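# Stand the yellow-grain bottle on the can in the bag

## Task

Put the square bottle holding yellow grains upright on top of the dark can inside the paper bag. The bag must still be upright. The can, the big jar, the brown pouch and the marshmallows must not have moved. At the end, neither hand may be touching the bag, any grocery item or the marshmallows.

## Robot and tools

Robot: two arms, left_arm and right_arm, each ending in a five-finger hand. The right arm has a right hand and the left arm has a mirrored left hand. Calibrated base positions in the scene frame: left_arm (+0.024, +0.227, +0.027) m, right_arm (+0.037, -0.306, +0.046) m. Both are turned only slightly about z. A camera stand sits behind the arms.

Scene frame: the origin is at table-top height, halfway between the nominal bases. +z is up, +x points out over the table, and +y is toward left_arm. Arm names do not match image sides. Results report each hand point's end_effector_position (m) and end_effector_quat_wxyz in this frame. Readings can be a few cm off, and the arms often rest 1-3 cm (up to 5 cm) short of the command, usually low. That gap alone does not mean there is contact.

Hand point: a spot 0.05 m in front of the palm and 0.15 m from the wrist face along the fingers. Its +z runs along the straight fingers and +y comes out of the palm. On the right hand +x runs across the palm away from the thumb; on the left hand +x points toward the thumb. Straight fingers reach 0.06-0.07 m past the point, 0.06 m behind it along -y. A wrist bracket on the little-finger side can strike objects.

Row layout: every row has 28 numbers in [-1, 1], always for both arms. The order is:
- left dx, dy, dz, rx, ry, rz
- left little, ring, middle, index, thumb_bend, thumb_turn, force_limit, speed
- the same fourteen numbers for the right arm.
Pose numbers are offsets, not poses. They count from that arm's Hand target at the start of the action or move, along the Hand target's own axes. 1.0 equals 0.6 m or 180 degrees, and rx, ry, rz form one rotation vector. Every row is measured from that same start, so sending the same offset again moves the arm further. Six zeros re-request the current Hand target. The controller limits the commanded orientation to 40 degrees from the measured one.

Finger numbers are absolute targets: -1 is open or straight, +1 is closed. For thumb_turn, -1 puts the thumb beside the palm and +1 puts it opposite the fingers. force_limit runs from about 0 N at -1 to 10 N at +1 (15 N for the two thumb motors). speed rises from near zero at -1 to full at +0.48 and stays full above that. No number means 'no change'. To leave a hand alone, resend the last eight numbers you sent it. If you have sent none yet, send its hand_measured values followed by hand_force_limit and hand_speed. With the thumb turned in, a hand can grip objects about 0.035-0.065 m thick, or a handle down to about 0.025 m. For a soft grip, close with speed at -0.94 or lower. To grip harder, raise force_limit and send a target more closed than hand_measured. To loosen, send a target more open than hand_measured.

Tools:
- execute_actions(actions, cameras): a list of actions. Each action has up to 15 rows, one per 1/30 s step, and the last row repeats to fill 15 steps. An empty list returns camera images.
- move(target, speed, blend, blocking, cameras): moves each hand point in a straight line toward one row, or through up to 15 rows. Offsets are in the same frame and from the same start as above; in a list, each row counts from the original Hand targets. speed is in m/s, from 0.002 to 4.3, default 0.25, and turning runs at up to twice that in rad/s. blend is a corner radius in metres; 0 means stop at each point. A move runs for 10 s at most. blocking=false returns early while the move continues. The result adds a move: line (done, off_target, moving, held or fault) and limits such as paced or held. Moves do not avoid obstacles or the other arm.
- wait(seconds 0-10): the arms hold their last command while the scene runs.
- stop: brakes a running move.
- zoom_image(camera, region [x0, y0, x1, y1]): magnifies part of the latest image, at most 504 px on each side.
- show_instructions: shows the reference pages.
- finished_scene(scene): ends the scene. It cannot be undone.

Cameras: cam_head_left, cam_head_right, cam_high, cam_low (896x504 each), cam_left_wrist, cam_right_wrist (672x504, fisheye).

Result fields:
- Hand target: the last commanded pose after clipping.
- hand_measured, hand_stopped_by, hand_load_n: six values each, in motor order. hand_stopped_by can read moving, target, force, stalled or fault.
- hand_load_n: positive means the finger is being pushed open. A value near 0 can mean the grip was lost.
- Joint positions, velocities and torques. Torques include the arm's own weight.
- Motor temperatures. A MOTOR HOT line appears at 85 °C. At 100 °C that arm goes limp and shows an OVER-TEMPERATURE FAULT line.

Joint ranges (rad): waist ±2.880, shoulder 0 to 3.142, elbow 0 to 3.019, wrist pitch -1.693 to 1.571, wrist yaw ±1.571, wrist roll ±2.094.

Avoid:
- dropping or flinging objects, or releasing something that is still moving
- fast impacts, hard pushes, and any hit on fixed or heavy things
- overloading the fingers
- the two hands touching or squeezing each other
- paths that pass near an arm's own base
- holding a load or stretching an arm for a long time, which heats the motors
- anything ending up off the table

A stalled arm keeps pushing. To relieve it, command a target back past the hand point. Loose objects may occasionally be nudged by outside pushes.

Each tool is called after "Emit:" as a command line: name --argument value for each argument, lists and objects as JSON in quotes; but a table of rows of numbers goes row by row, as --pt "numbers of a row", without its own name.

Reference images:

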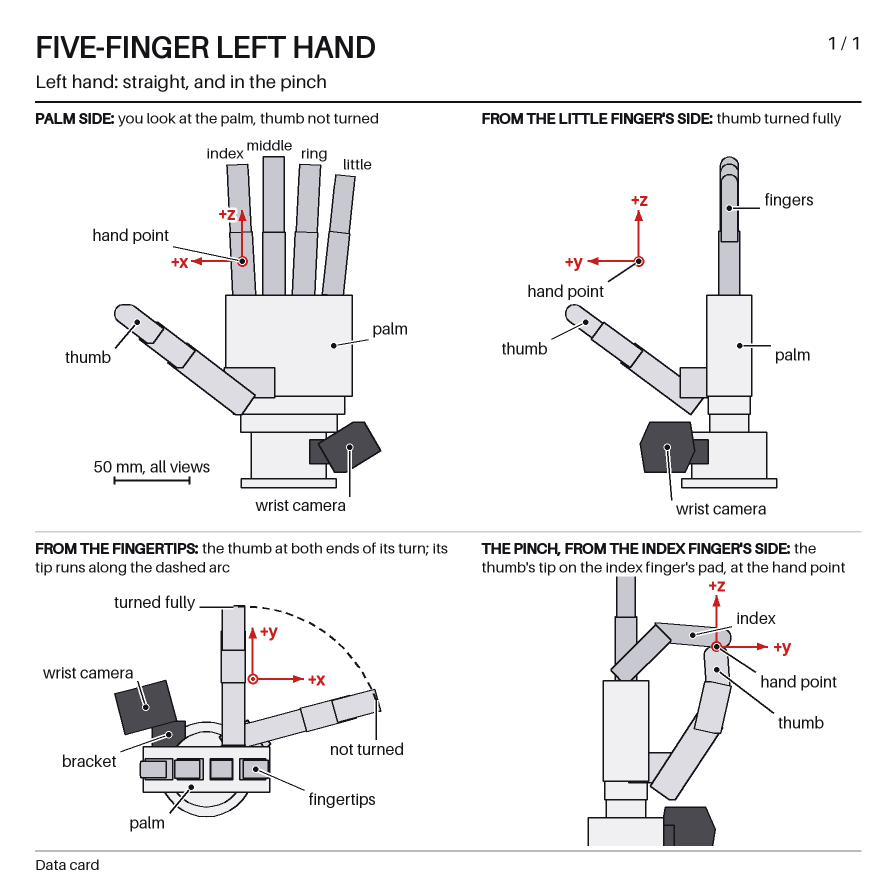

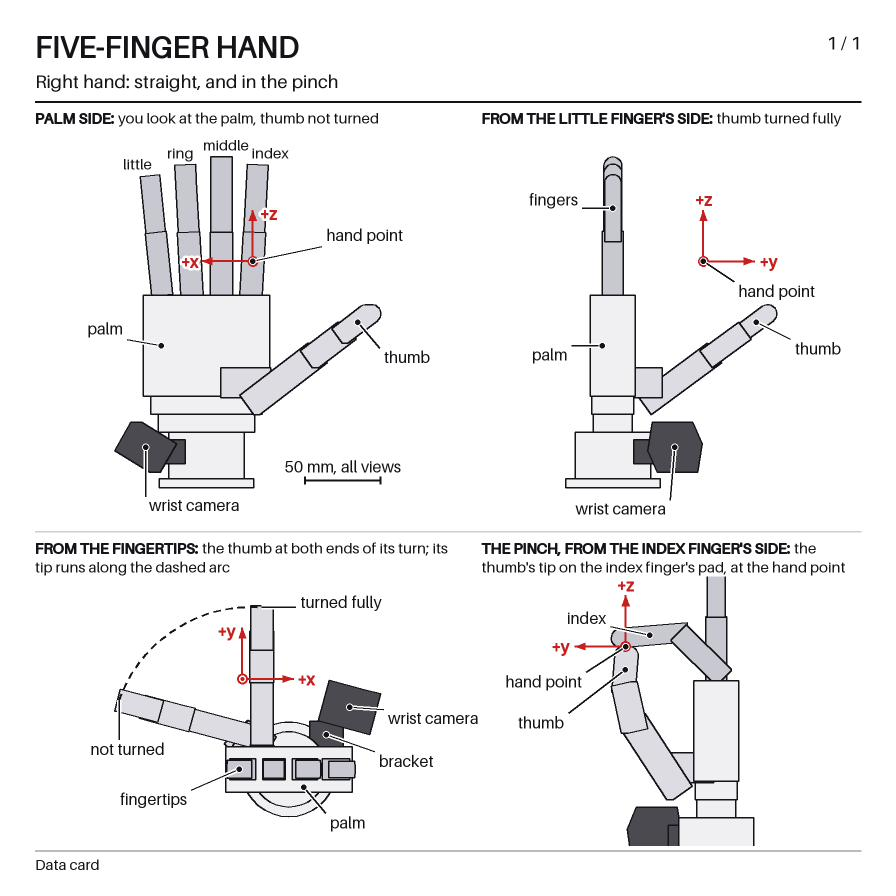

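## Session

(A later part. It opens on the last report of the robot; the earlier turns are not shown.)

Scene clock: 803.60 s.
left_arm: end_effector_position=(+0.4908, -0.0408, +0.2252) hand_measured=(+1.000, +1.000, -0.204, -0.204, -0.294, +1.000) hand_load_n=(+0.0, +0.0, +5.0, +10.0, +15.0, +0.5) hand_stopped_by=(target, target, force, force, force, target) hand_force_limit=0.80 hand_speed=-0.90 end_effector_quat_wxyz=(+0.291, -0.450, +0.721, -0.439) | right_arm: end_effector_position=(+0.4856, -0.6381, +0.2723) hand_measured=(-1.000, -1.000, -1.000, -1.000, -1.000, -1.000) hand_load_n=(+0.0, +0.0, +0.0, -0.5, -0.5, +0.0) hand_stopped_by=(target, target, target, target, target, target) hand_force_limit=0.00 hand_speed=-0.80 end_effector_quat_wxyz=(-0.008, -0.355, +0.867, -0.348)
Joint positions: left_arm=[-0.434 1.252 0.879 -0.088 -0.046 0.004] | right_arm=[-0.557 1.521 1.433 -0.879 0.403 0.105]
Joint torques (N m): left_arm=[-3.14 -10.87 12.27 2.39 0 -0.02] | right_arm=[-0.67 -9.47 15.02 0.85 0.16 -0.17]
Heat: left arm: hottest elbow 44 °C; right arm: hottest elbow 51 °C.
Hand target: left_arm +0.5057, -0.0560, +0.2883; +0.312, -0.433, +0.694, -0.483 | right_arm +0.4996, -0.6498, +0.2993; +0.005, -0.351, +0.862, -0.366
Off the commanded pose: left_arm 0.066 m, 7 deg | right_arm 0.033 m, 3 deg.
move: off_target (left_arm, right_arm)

Emit:
execute_actions --actions '[]' --cameras '["cam_high","cam_left_wrist","cam_head_right","cam_low"]'

Emit:
zoom_image --camera "cam_high" --region '[405, 120, 475, 190]'

Emit:
zoom_image --camera "cam_head_right" --region '[480, 180, 580, 300]'

Scene clock: 806.43 s.
left_arm: end_effector_position=(+0.4908, -0.0408, +0.2252) hand_measured=(+1.000, +1.000, -0.204, -0.204, -0.294, +1.000) hand_load_n=(+0.0, +0.0, +5.0, +10.0, +15.0, +0.5) hand_stopped_by=(target, target, force, force, force, target) hand_force_limit=0.80 hand_speed=-0.90 end_effector_quat_wxyz=(+0.291, -0.450, +0.721, -0.439) | right_arm: end_effector_position=(+0.4856, -0.6381, +0.2723) hand_measured=(-1.000, -1.000, -1.000, -1.000, -1.000, -1.000) hand_load_n=(+0.0, +0.0, +0.0, +0.0, +0.0, -0.5) hand_stopped_by=(target, target, target, target, target, target) hand_force_limit=0.00 hand_speed=-0.80 end_effector_quat_wxyz=(-0.008, -0.355, +0.867, -0.348)
Joint positions: left_arm=[-0.434 1.252 0.879 -0.088 -0.046 0.004] | right_arm=[-0.557 1.521 1.433 -0.879 0.403 0.105]
Joint velocities: within noise
Joint torques (N m): left_arm=[-2.67 -10.7 12.4 2.15 -0.04 -0.03] | right_arm=[0.26 -8.7 14.93 0.83 0.16 -0.2]
Motor temperatures (°C): left_arm=[30 35 44 31 28 31] | right_arm=[27 34 51 31 28 30]
Heat: left arm: hottest elbow 44 °C; right arm: hottest elbow 51 °C.
Hand target: left_arm +0.5057, -0.0560, +0.2883; +0.312, -0.433, +0.694, -0.483 | right_arm +0.4996, -0.6498, +0.2993; +0.005, -0.351, +0.862, -0.366
Off the commanded pose: left_arm 0.066 m, 7 deg | right_arm 0.033 m, 3 deg.
Images, in order (width x height): cam_head_right 896x504, cam_high 896x504, cam_low 896x504, cam_left_wrist 672x504.

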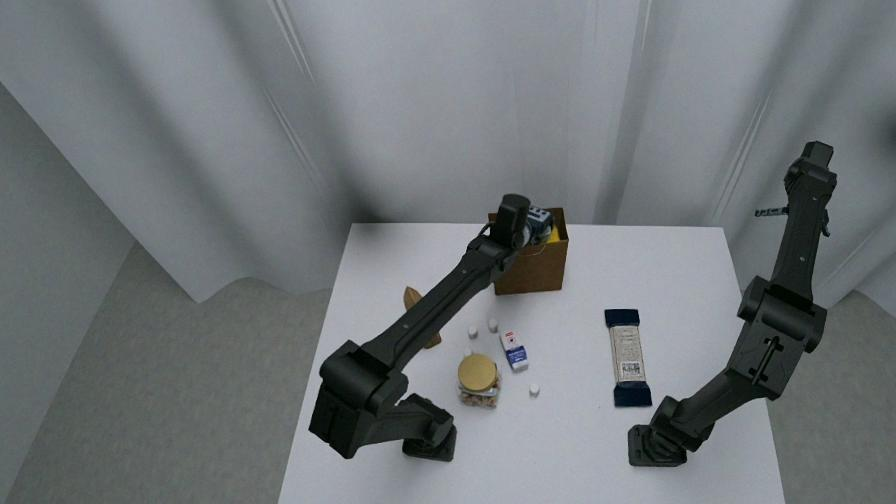

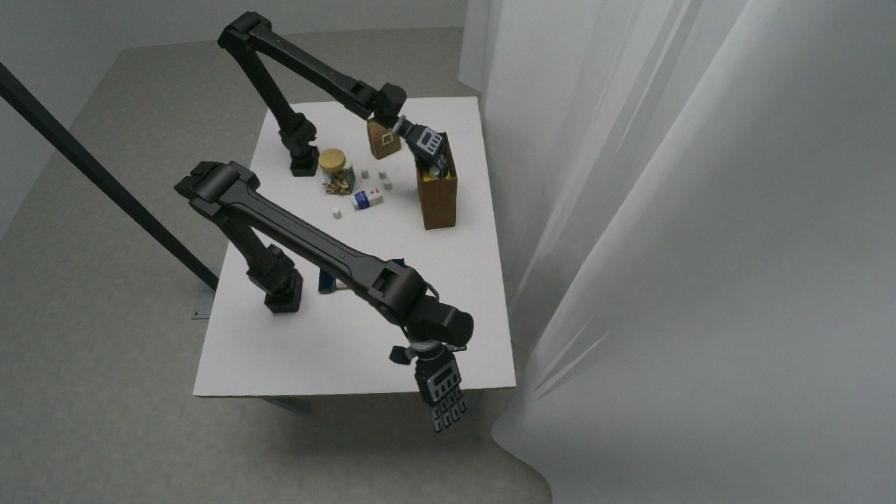

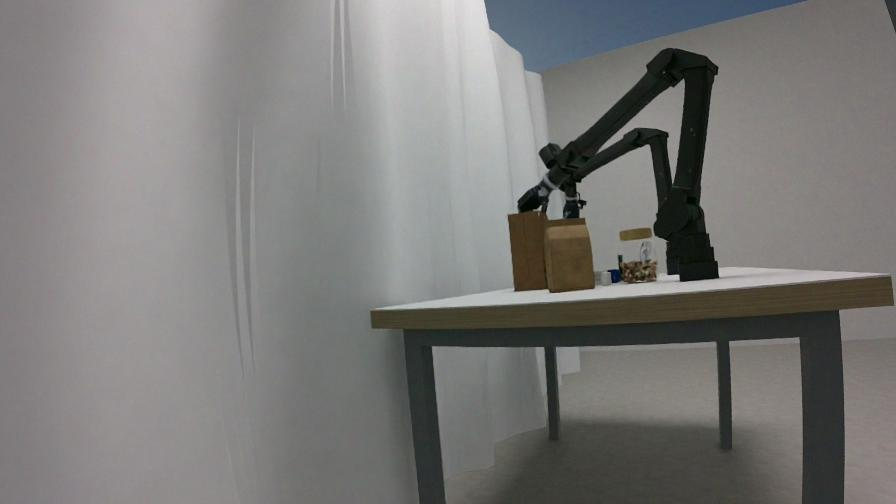

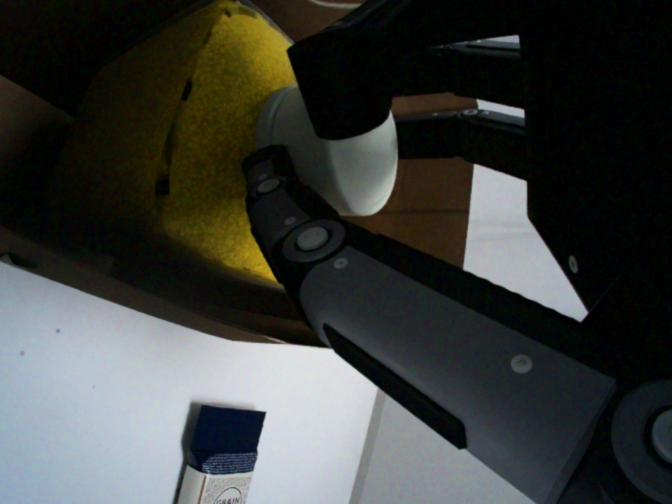

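Scaled by 7.200 from the camera's 896x504 image, which has a finer 1280x720 frame.

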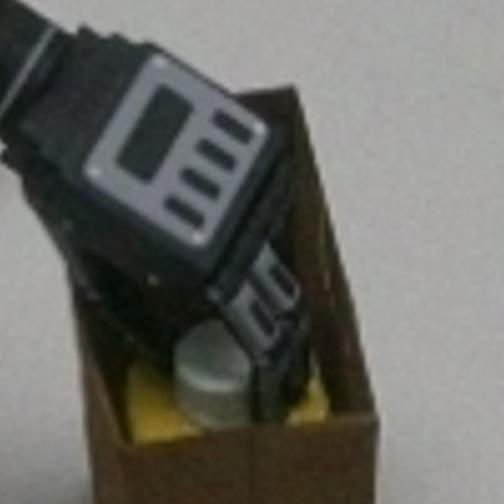

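Scaled by 4.200 from the camera's 896x504 image, which has a finer 1280x720 frame.

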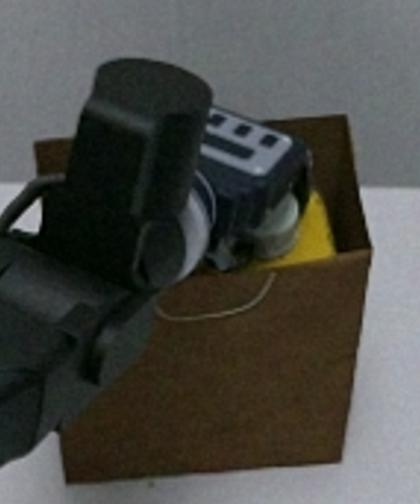

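Emit:
move --target '[0.001,0.038,0.0125,0,0,0,1,1,0.4,0.4,0.2,1,0.8,-0.9,0,0,0,0,0,0,-1,-1,-1,-1,-1,-1,0,-0.8]' --speed 0.03 --cameras '["cam_high"]'

Emit:
zoom_image --camera "cam_high" --region '[405, 120, 475, 190]'

Scene clock: 815.03 s.
left_arm: end_effector_position=(+0.4929, -0.0426, +0.2275) hand_measured=(+1.000, +1.000, -0.204, -0.204, -0.294, +1.000) hand_load_n=(+0.0, +0.0, +4.5, +9.5, +15.5, +0.0) hand_stopped_by=(target, target, force, force, force, target) hand_force_limit=0.80 hand_speed=-0.90 end_effector_quat_wxyz=(+0.294, -0.447, +0.718, -0.445) | right_arm: end_effector_position=(+0.4856, -0.6381, +0.2723) hand_measured=(-1.000, -1.000, -1.000, -1.000, -1.000, -1.000) hand_load_n=(+0.0, +0.0, +0.0, +0.0, +0.0, +0.0) hand_stopped_by=(target, target, target, target, target, target) hand_force_limit=0.00 hand_speed=-0.80 end_effector_quat_wxyz=(-0.008, -0.355, +0.867, -0.348)
Joint positions: left_arm=[-0.436 1.253 0.876 -0.068 -0.047 0.004] | right_arm=[-0.557 1.521 1.433 -0.879 0.403 0.105]
Joint torques (N m): left_arm=[-2.14 -8.94 9.33 4.4 -0.02 -0.02] | right_arm=[-0.5 -9 15.02 1.01 0.14 -0.18]
Heat: left arm: hottest elbow 45 °C; right arm: hottest elbow 51 °C.
Hand target: left_arm +0.5050, -0.0558, +0.2640; +0.312, -0.434, +0.694, -0.482 | right_arm +0.4996, -0.6498, +0.2993; +0.005, -0.351, +0.862, -0.366
Off the commanded pose: left_arm 0.041 m, 6 deg | right_arm 0.033 m, 3 deg.
move: off_target (left_arm, right_arm)
Images, in order (width x height): cam_high 896x504.

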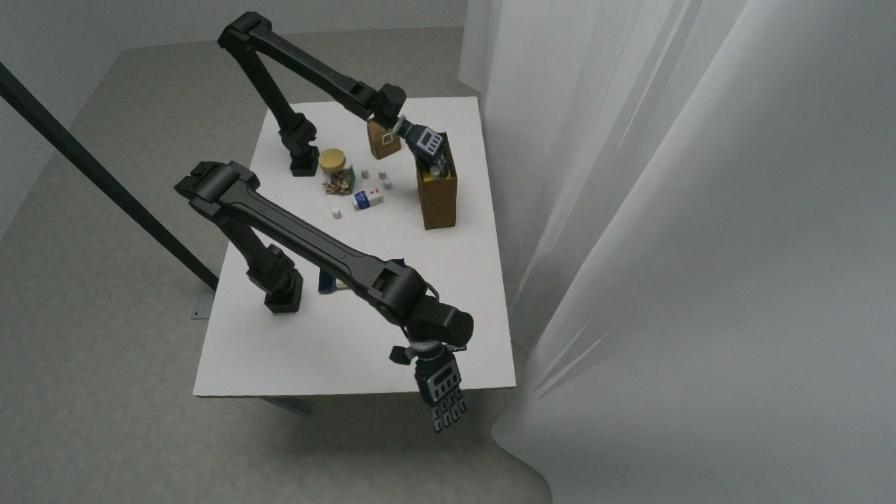

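Scaled by 7.200 from the camera's 896x504 image, which has a finer 1280x720 frame.

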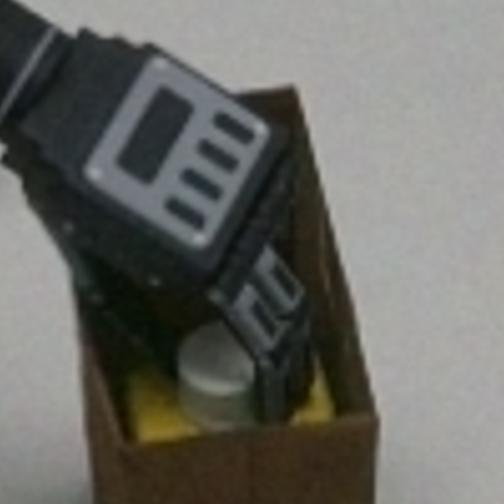

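Emit:
move --target '[0.0016,0.0135,0.0017,0,0,0,1,1,0.4,0.4,0.2,1,0.8,-0.9,0,0,0,0,0,0,-1,-1,-1,-1,-1,-1,0,-0.8]' --speed 0.03

Scene clock: 818.23 s.
left_arm: end_effector_position=(+0.4933, -0.0432, +0.2263) hand_measured=(+1.000, +1.000, -0.204, -0.204, -0.294, +1.000) hand_load_n=(+0.0, +0.0, +4.5, +10.0, +14.5, -0.5) hand_stopped_by=(target, target, force, force, force, target) hand_force_limit=0.80 hand_speed=-0.90 end_effector_quat_wxyz=(+0.298, -0.446, +0.714, -0.450) | right_arm: end_effector_position=(+0.4856, -0.6381, +0.2723) hand_measured=(-1.000, -1.000, -1.000, -1.000, -1.000, -1.000) hand_load_n=(+0.0, +0.0, +0.0, +0.0, +0.0, +0.0) hand_stopped_by=(target, target, target, target, target, target) hand_force_limit=0.00 hand_speed=-0.80 end_effector_quat_wxyz=(-0.008, -0.355, +0.867, -0.348)
Joint positions: left_arm=[-0.437 1.253 0.864 -0.042 -0.049 0.004] | right_arm=[-0.557 1.521 1.433 -0.879 0.403 0.105]
Joint torques (N m): left_arm=[-2.61 -8.47 8.76 4.08 -0.03 -0.07] | right_arm=[-0.62 -9.29 14.95 0.98 0.18 -0.2]
Heat: left arm: hottest elbow 45 °C; right arm: hottest elbow 51 °C.
Hand target: left_arm +0.5029, -0.0559, +0.2560; +0.312, -0.434, +0.694, -0.482 | right_arm +0.4996, -0.6498, +0.2993; +0.005, -0.351, +0.862, -0.366
Off the commanded pose: left_arm 0.034 m, 5 deg | right_arm 0.033 m, 3 deg.
move: off_target (left_arm, right_arm)

Emit:
execute_actions --actions '[[[0,0,0,0,0,0,1,1,-0.3,-0.3,0.2,1,0.8,-0.85,0,0,0,0,0,0,-1,-1,-1,-1,-1,-1,0,-0.8]]]'

Scene clock: 826.47 s.
left_arm: end_effector_position=(+0.4972, -0.0459, +0.2335) hand_measured=(+1.000, +1.000, -0.300, -0.300, -0.292, +1.000) hand_load_n=(+0.0, +0.0, +0.0, +0.0, +1.0, +0.0) hand_stopped_by=(target, target, target, target, force, target) hand_force_limit=0.80 hand_speed=-0.85 end_effector_quat_wxyz=(+0.304, -0.441, +0.707, -0.461) | right_arm: end_effector_position=(+0.4856, -0.6381, +0.2723) hand_measured=(-1.000, -1.000, -1.000, -1.000, -1.000, -1.000) hand_load_n=(+0.0, +0.0, +0.0, +0.0, +0.0, +0.0) hand_stopped_by=(target, target, target, target, target, target) hand_force_limit=0.00 hand_speed=-0.80 end_effector_quat_wxyz=(-0.008, -0.355, +0.867, -0.348)
Joint positions: left_arm=[-0.438 1.252 0.864 -0.012 -0.049 0.004] | right_arm=[-0.557 1.521 1.433 -0.879 0.403 0.105]
Joint torques (N m): left_arm=[-2.61 -8.35 8.91 2.89 -0.02 -0.07] | right_arm=[-0.03 -9 14.99 0.92 0.21 -0.16]
Heat: left arm: hottest elbow 44 °C; right arm: hottest elbow 51 °C.
Hand target: left_arm +0.5029, -0.0559, +0.2561; +0.312, -0.433, +0.694, -0.482 | right_arm +0.4996, -0.6498, +0.2993; +0.005, -0.351, +0.862, -0.366
Off the commanded pose: left_arm 0.025 m, 3 deg | right_arm 0.033 m, 3 deg.
Step readings (end_effector_position of left_arm | right_arm):
0: (+0.4933, -0.0433, +0.2263) | (+0.4856, -0.6381, +0.2723)
1: (+0.4933, -0.0433, +0.2263) | (+0.4856, -0.6381, +0.2723)
2: (+0.4933, -0.0433, +0.2263) | (+0.4856, -0.6381, +0.2723)
4: (+0.4934, -0.0433, +0.2264) | (+0.4856, -0.6381, +0.2723)
8: (+0.4968, -0.0453, +0.2324) | (+0.4856, -0.6381, +0.2723)
15: (+0.4972, -0.0459, +0.2335) | (+0.4856, -0.6381, +0.2723)

Emit:
execute_actions --actions '[]' --cameras '["cam_high","cam_left_wrist","cam_head_right"]'

Emit:
zoom_image --camera "cam_high" --region '[405, 120, 475, 190]'

Emit:
zoom_image --camera "cam_head_right" --region '[480, 180, 580, 300]'

Scene clock: 828.07 s.
left_arm: end_effector_position=(+0.4972, -0.0459, +0.2335) hand_measured=(+1.000, +1.000, -0.300, -0.300, -0.292, +1.000) hand_load_n=(+0.5, +0.0, +0.0, +0.0, +1.0, +0.0) hand_stopped_by=(target, target, target, target, force, target) hand_force_limit=0.80 hand_speed=-0.85 end_effector_quat_wxyz=(+0.304, -0.441, +0.707, -0.461) | right_arm: end_effector_position=(+0.4856, -0.6381, +0.2723) hand_measured=(-1.000, -1.000, -1.000, -1.000, -1.000, -1.000) hand_load_n=(-0.5, +0.0, +0.0, -0.5, +0.0, +0.0) hand_stopped_by=(target, target, target, target, target, target) hand_force_limit=0.00 hand_speed=-0.80 end_effector_quat_wxyz=(-0.008, -0.355, +0.867, -0.348)
Joint positions: left_arm=[-0.438 1.252 0.864 -0.012 -0.049 0.004] | right_arm=[-0.557 1.521 1.433 -0.879 0.403 0.105]
Joint velocities: within noise
Joint torques (N m): left_arm=[-1.96 -8.35 8.87 2.78 -0.05 -0.06] | right_arm=[-0.56 -8.59 14.95 0.94 0.21 -0.18]
Motor temperatures (°C): left_arm=[30 35 44 31 28 31] | right_arm=[27 34 51 31 28 30]
Heat: left arm: hottest elbow 44 °C; right arm: hottest elbow 51 °C.
Hand target: left_arm +0.5029, -0.0559, +0.2561; +0.312, -0.433, +0.694, -0.482 | right_arm +0.4996, -0.6498, +0.2993; +0.005, -0.351, +0.862, -0.366
Off the commanded pose: left_arm 0.025 m, 3 deg | right_arm 0.033 m, 3 deg.
Images, in order (width x height): cam_head_right 896x504, cam_high 896x504, cam_left_wrist 672x504.

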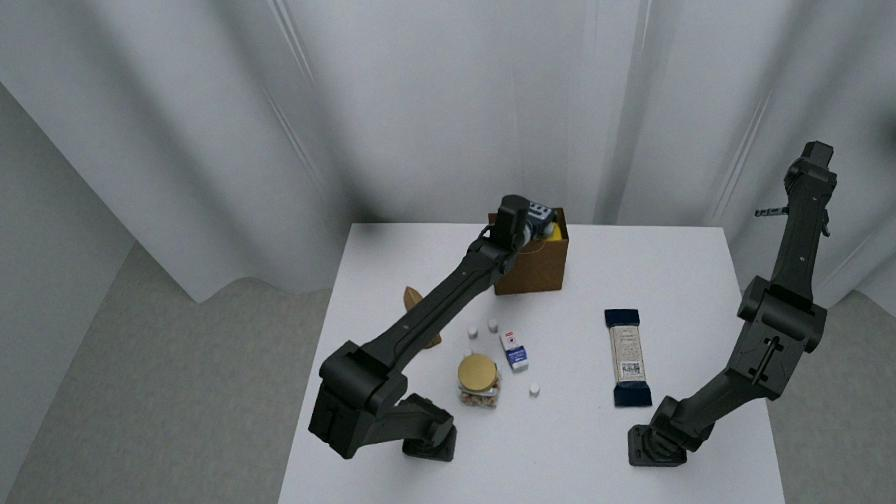

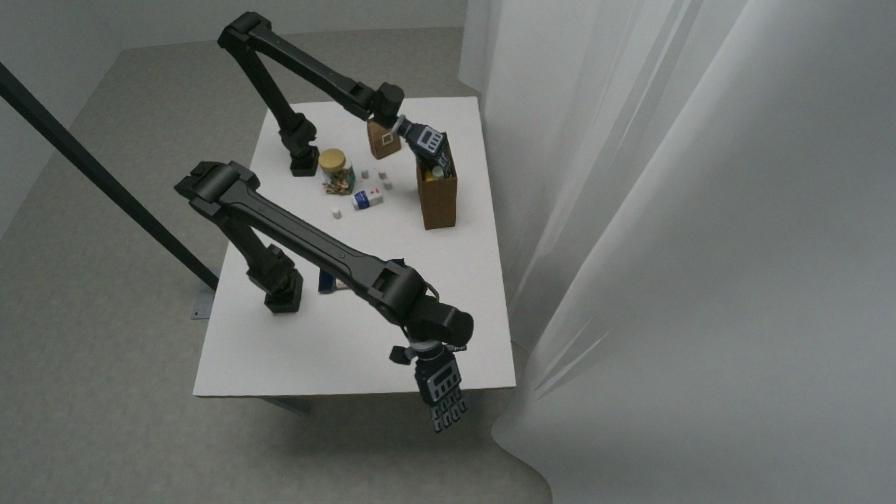

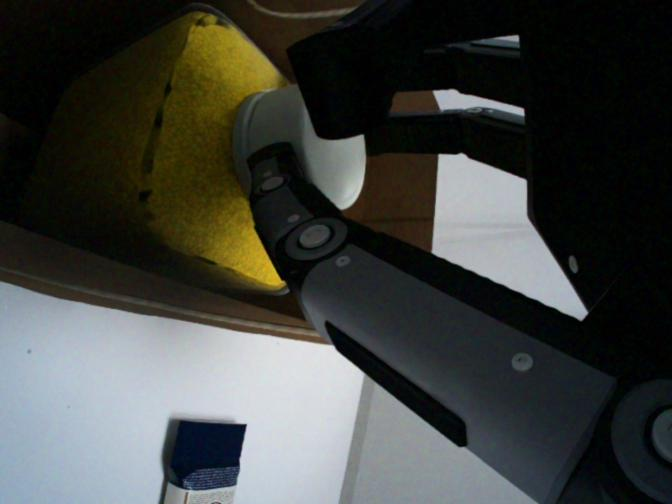

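Scaled by 7.200 from the camera's 896x504 image, which has a finer 1280x720 frame.

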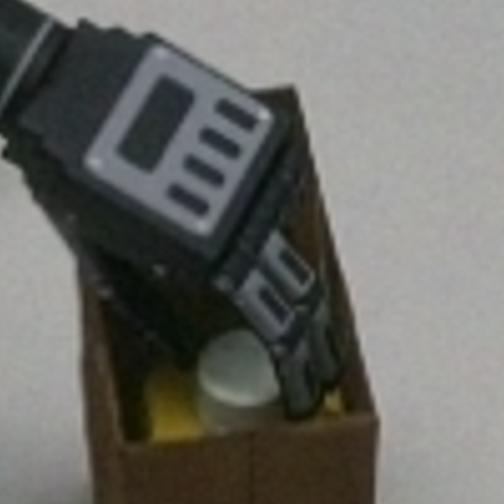

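Scaled by 4.200 from the camera's 896x504 image, which has a finer 1280x720 frame.

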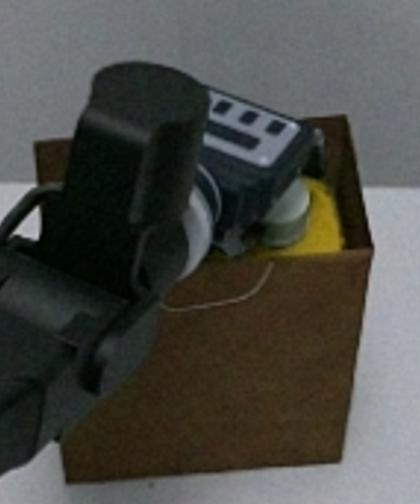

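Emit:
execute_actions --actions '[[[0,0,0,0,0,0,1,1,-0.46,-0.46,0.2,1,0.8,-0.8,0,0,0,0,0,0,-1,-1,-1,-1,-1,-1,0,-0.8]]]' --cameras '["cam_high","cam_left_wrist"]'

Emit:
zoom_image --camera "cam_high" --region '[405, 120, 475, 190]'

Scene clock: 837.07 s.
left_arm: end_effector_position=(+0.4972, -0.0459, +0.2335) hand_measured=(+1.000, +1.000, -0.460, -0.460, -0.292, +1.000) hand_load_n=(+0.0, +0.0, -0.5, +0.0, +1.0, +0.0) hand_stopped_by=(target, target, target, target, force, target) hand_force_limit=0.80 hand_speed=-0.80 end_effector_quat_wxyz=(+0.304, -0.441, +0.707, -0.461) | right_arm: end_effector_position=(+0.4856, -0.6381, +0.2723) hand_measured=(-1.000, -1.000, -1.000, -1.000, -1.000, -1.000) hand_load_n=(+0.0, +0.0, +0.0, +0.0, +0.0, -0.5) hand_stopped_by=(target, target, target, target, target, target) hand_force_limit=0.00 hand_speed=-0.80 end_effector_quat_wxyz=(-0.008, -0.355, +0.867, -0.348)
Joint positions: left_arm=[-0.438 1.252 0.864 -0.012 -0.049 0.004] | right_arm=[-0.557 1.521 1.433 -0.879 0.403 0.105]
Joint torques (N m): left_arm=[-2.2 -8.35 8.88 2.93 -0.04 -0.05] | right_arm=[-0.21 -9.05 15.06 0.83 0.17 -0.18]
Heat: left arm: hottest elbow 44 °C; right arm: hottest elbow 51 °C.
Hand target: left_arm +0.5029, -0.0559, +0.2561; +0.312, -0.433, +0.694, -0.482 | right_arm +0.4996, -0.6498, +0.2993; +0.005, -0.351, +0.862, -0.366
Off the commanded pose: left_arm 0.025 m, 3 deg | right_arm 0.033 m, 3 deg.
Step readings (end_effector_position of left_arm | right_arm):
0: (+0.4972, -0.0459, +0.2335) | (+0.4856, -0.6381, +0.2723)
1: (+0.4972, -0.0459, +0.2335) | (+0.4856, -0.6381, +0.2723)
2: (+0.4972, -0.0459, +0.2335) | (+0.4856, -0.6381, +0.2723)
4: (+0.4972, -0.0459, +0.2335) | (+0.4856, -0.6381, +0.2723)
8: (+0.4972, -0.0459, +0.2335) | (+0.4856, -0.6381, +0.2723)
15: (+0.4972, -0.0459, +0.2335) | (+0.4856, -0.6381, +0.2723)
Images, in order (width x height): cam_high 896x504, cam_left_wrist 672x504.

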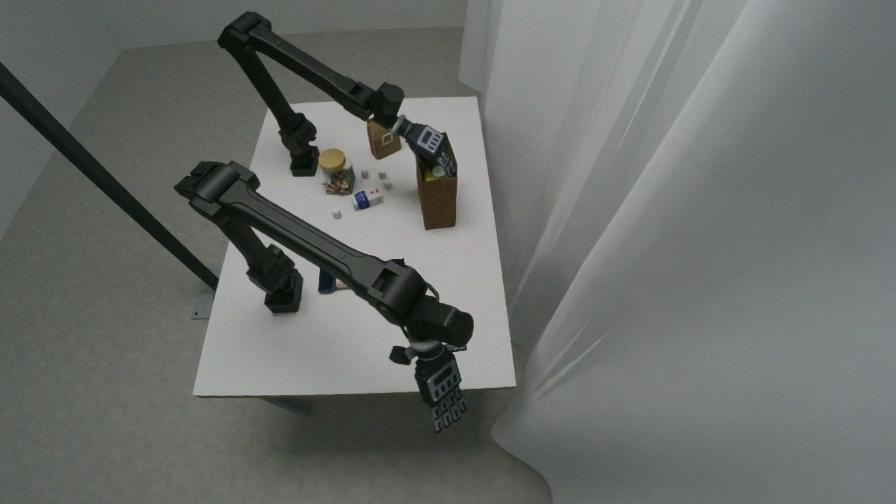

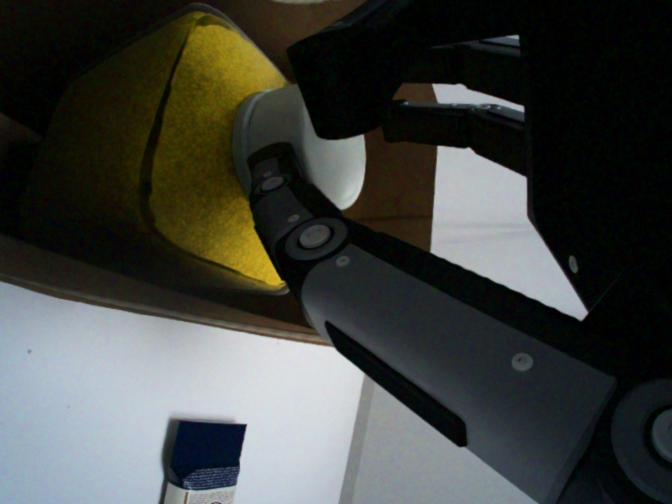

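Scaled by 7.200 from the camera's 896x504 image, which has a finer 1280x720 frame.

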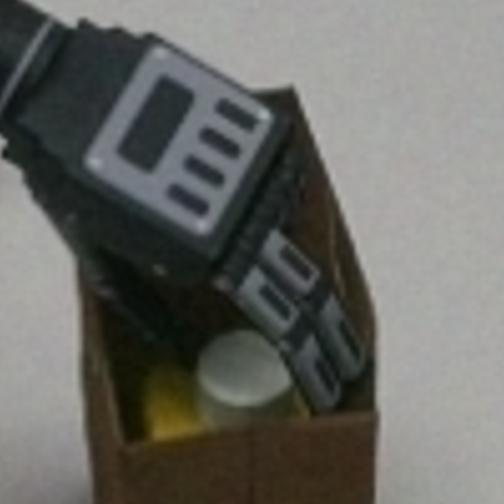

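Emit:
move --target '[0.0012,-0.0455,-0.0265,0,0,0,1,1,-0.46,-0.46,0.2,1,0.8,-0.8,0,0,0,0,0,0,-1,-1,-1,-1,-1,-1,0,-0.8]' --speed 0.04 --cameras '["cam_high","cam_left_wrist"]'

Emit:
zoom_image --camera "cam_high" --region '[405, 120, 475, 190]'

Scene clock: 841.53 s.
left_arm: end_effector_position=(+0.4881, -0.0430, +0.2474) hand_measured=(+1.000, +1.000, -0.460, -0.460, -0.292, +1.000) hand_load_n=(+0.0, +0.0, +0.0, +0.0, +0.0, +0.0) hand_stopped_by=(target, target, target, target, force, target) hand_force_limit=0.80 hand_speed=-0.80 end_effector_quat_wxyz=(+0.302, -0.442, +0.710, -0.457) | right_arm: end_effector_position=(+0.4856, -0.6381, +0.2723) hand_measured=(-1.000, -1.000, -1.000, -1.000, -1.000, -1.000) hand_load_n=(+0.0, +0.0, +0.0, +0.0, +0.0, +0.0) hand_stopped_by=(target, target, target, target, target, target) hand_force_limit=0.00 hand_speed=-0.80 end_effector_quat_wxyz=(-0.008, -0.355, +0.867, -0.348)
Joint positions: left_arm=[-0.442 1.213 0.879 -0.078 -0.052 0.004] | right_arm=[-0.557 1.521 1.433 -0.879 0.403 0.105]
Joint torques (N m): left_arm=[-2.2 -8.41 11.17 1.74 -0.09 -0.02] | right_arm=[-0.09 -9.29 15.17 0.91 0.19 -0.19]
Heat: left arm: hottest elbow 44 °C; right arm: hottest elbow 51 °C.
Hand target: left_arm +0.4972, -0.0546, +0.2871; +0.312, -0.433, +0.694, -0.482 | right_arm +0.4996, -0.6498, +0.2993; +0.005, -0.351, +0.862, -0.366
Off the commanded pose: left_arm 0.042 m, 4 deg | right_arm 0.033 m, 3 deg.
move: off_target (left_arm, right_arm)
Images, in order (width x height): cam_high 896x504, cam_left_wrist 672x504.

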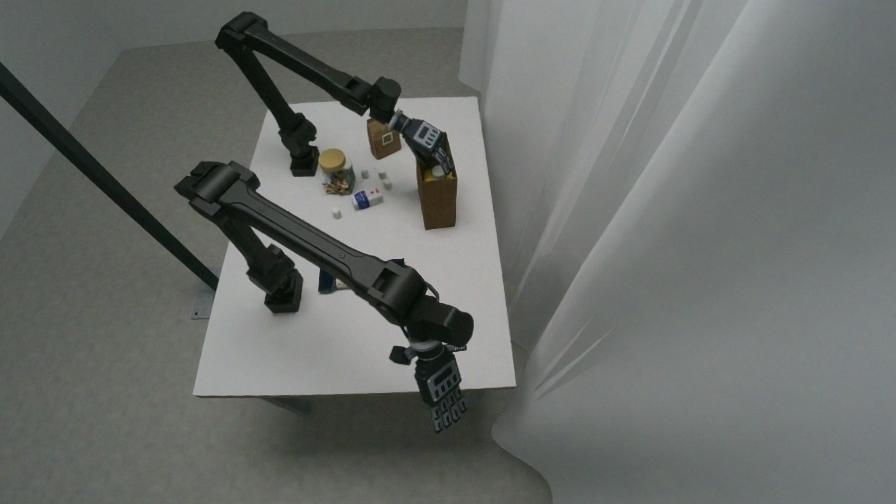

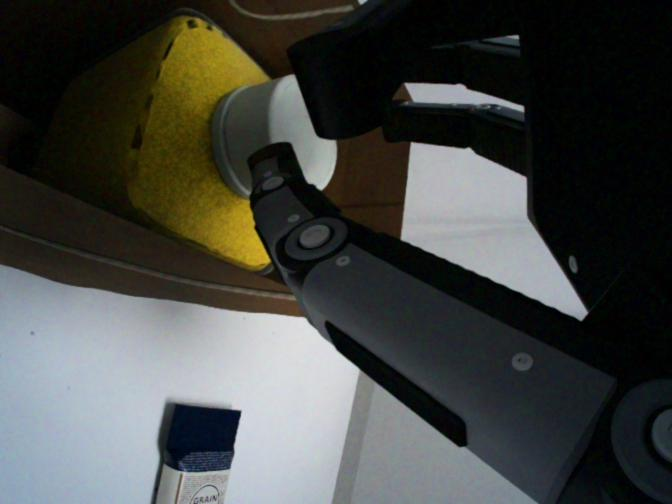

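Scaled by 7.200 from the camera's 896x504 image, which has a finer 1280x720 frame.

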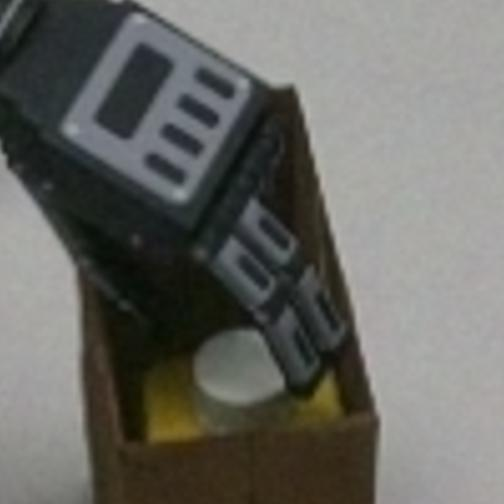

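Emit:
move --target '[0.0025,-0.095,-0.044,0,0,0,1,1,-0.46,-0.46,0.2,1,0.8,-0.8,0,0,0,0,0,0,-1,-1,-1,-1,-1,-1,0,-0.8]' --speed 0.06 --cameras '["cam_high","cam_left_wrist"]'

Emit:
zoom_image --camera "cam_high" --region '[405, 120, 475, 190]'

Scene clock: 845.13 s.
left_arm: end_effector_position=(+0.4858, -0.0445, +0.3091) hand_measured=(+1.000, +1.000, -0.460, -0.460, -0.292, +1.000) hand_load_n=(+0.0, +0.0, +0.0, +0.0, +0.5, +0.0) hand_stopped_by=(target, target, target, target, force, target) hand_force_limit=0.80 hand_speed=-0.80 end_effector_quat_wxyz=(+0.302, -0.441, +0.711, -0.457) | right_arm: end_effector_position=(+0.4856, -0.6381, +0.2723) hand_measured=(-1.000, -1.000, -1.000, -1.000, -1.000, -1.000) hand_load_n=(+0.0, +0.0, +0.0, +0.0, -0.5, +0.0) hand_stopped_by=(target, target, target, target, target, target) hand_force_limit=0.00 hand_speed=-0.80 end_effector_quat_wxyz=(-0.008, -0.355, +0.867, -0.348)
Joint positions: left_arm=[-0.449 1.166 1.008 -0.254 -0.058 0.004] | right_arm=[-0.557 1.521 1.433 -0.879 0.403 0.105]
Joint torques (N m): left_arm=[-1.96 -8.18 11.71 1.89 -0.09 -0.1] | right_arm=[-0.26 -8.94 14.82 0.99 0.19 -0.16]
Heat: left arm: hottest elbow 44 °C; right arm: hottest elbow 51 °C.
Hand target: left_arm +0.4913, -0.0544, +0.3497; +0.312, -0.433, +0.694, -0.482 | right_arm +0.4996, -0.6498, +0.2993; +0.005, -0.351, +0.862, -0.366
Off the commanded pose: left_arm 0.042 m, 4 deg | right_arm 0.033 m, 3 deg.
move: off_target (left_arm, right_arm)
Images, in order (width x height): cam_high 896x504, cam_left_wrist 672x504.

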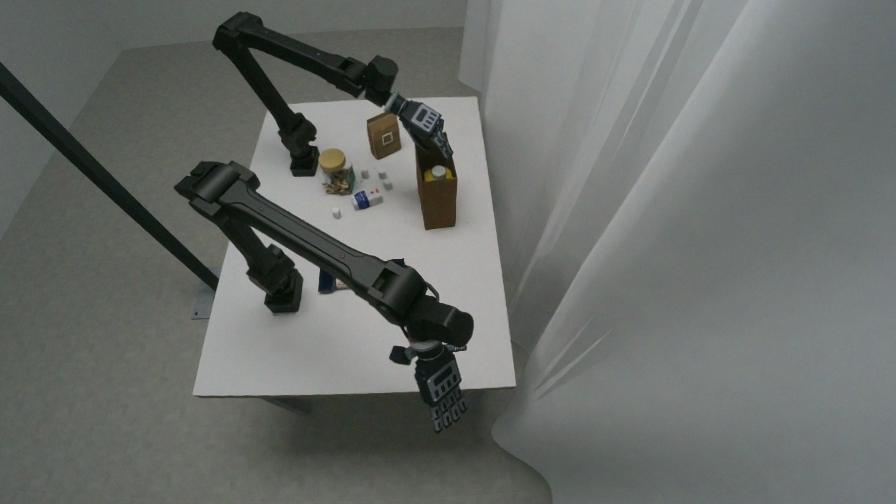

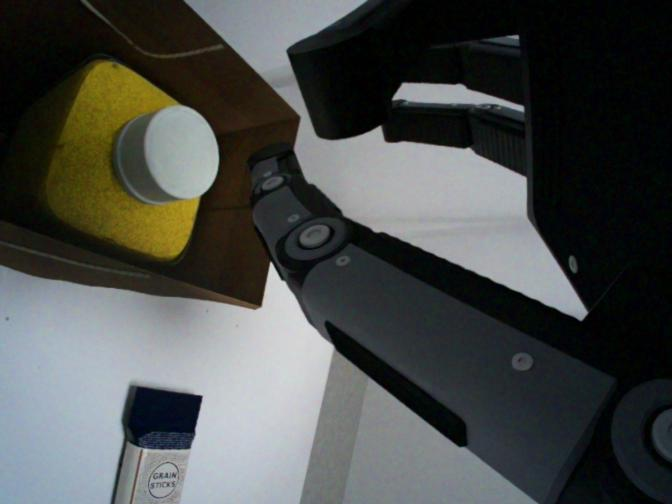

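Scaled by 7.200 from the camera's 896x504 image, which has a finer 1280x720 frame.

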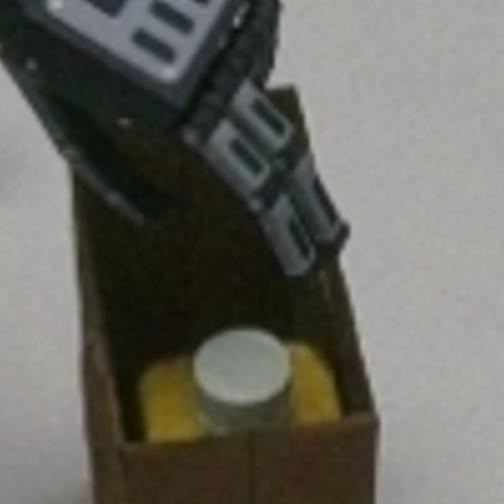

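Emit:
move --pt "-0.0025 -0.157 -0.056 0 0 0 1 1 -0.46 -0.46 0.2 1 0.8 -0.8 0 0 0 0 0 0 -1 -1 -1 -1 -1 -1 0 -0.8" --pt "-0.0453 -0.0557 -0.3358 0 0 0 1 1 -0.46 -0.46 0.2 1 0.8 -0.8 0 0 0 0 0 0 -1 -1 -1 -1 -1 -1 0 -0.8" --speed '[0.08,0.2]' --cameras '["cam_head_left","cam_head_right","cam_high"]'

Scene clock: 861.83 s.
left_arm: end_effector_position=(+0.3405, +0.0413, +0.4519) hand_measured=(+1.000, +1.000, -0.460, -0.460, -0.292, +1.000) hand_load_n=(+0.0, +0.0, +0.0, +0.0, +0.5, +0.0) hand_stopped_by=(target, target, target, target, force, target) hand_force_limit=0.80 hand_speed=-0.80 end_effector_quat_wxyz=(+0.309, -0.434, +0.692, -0.487) | right_arm: end_effector_position=(+0.4856, -0.6381, +0.2723) hand_measured=(-1.000, -1.000, -1.000, -1.000, -1.000, -1.000) hand_load_n=(+0.0, +0.0, +0.0, +0.0, +0.0, +0.0) hand_stopped_by=(target, target, target, target, target, target) hand_force_limit=0.00 hand_speed=-0.80 end_effector_quat_wxyz=(-0.008, -0.355, +0.867, -0.348)
Joint positions: left_arm=[-0.399 0.71 1.093 -0.724 0.002 0.006] | right_arm=[-0.557 1.521 1.433 -0.879 0.403 0.105]
Joint torques (N m): left_arm=[-0.91 0.15 7.42 1.89 0.24 0.12] | right_arm=[-0.56 -9.35 14.89 0.79 0.16 -0.2]
Heat: left arm: hottest elbow 44 °C; right arm: hottest elbow 52 °C.
Hand target: left_arm +0.3416, +0.0454, +0.4501; +0.312, -0.433, +0.694, -0.483 | right_arm +0.4996, -0.6498, +0.2993; +0.005, -0.351, +0.862, -0.366
Off the commanded pose: left_arm 0.005 m, 1 deg | right_arm 0.033 m, 3 deg.
move: off_target (right_arm)
Images, in order (width x height): cam_head_left 896x504, cam_head_right 896x504, cam_high 896x504.

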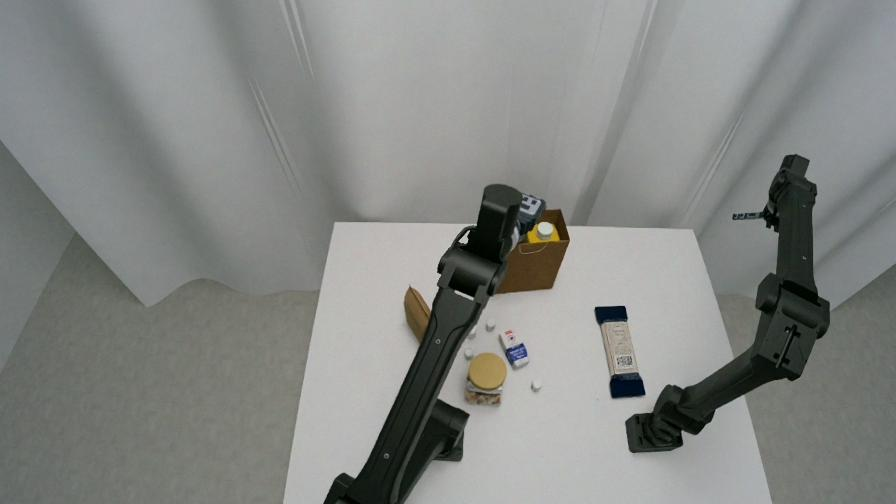

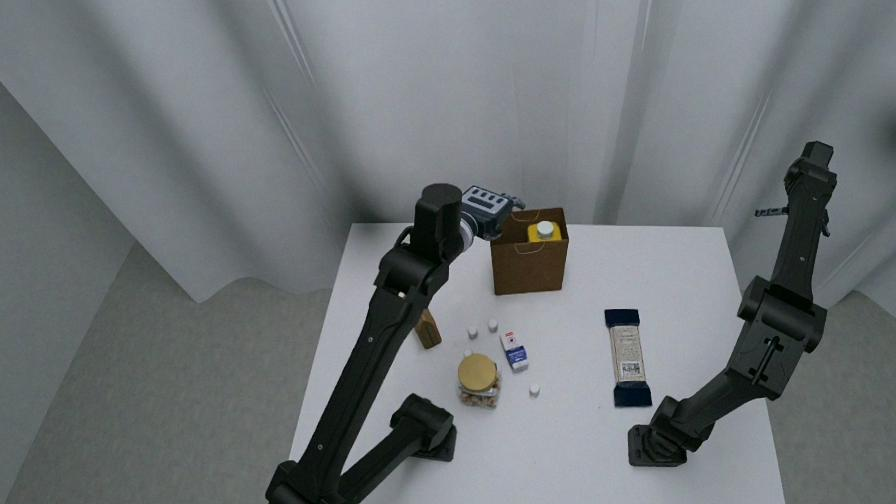

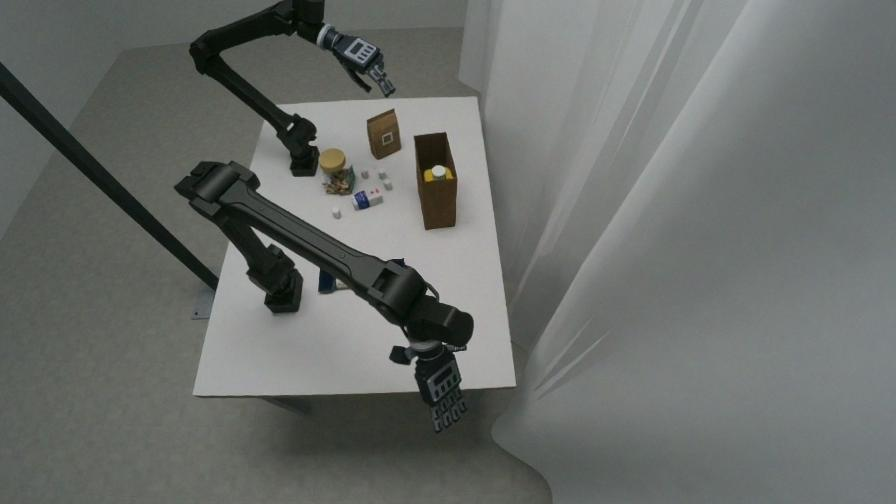

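Emit:
zoom_image --camera "cam_high" --region '[400, 120, 480, 240]'

Emit:
zoom_image --camera "cam_head_right" --region '[470, 195, 590, 305]'

Scaled by 4.200 from the camera's 896x504 image, which has a finer 1280x720 frame.

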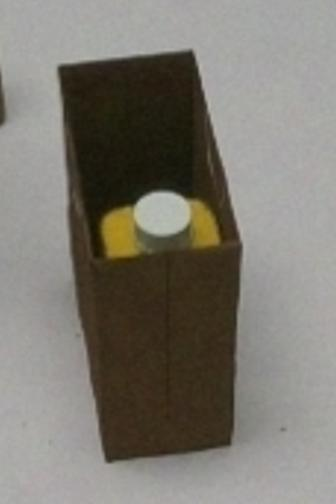

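Scaled by 4.200 from the camera's 896x504 image, which has a finer 1280x720 frame.

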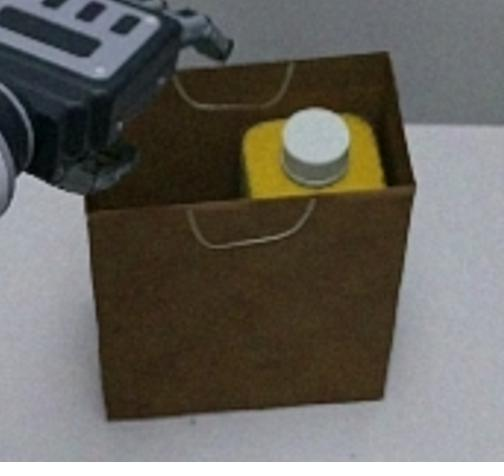

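Emit:
finished_scene --scene 1

The scene is finished: the task was done.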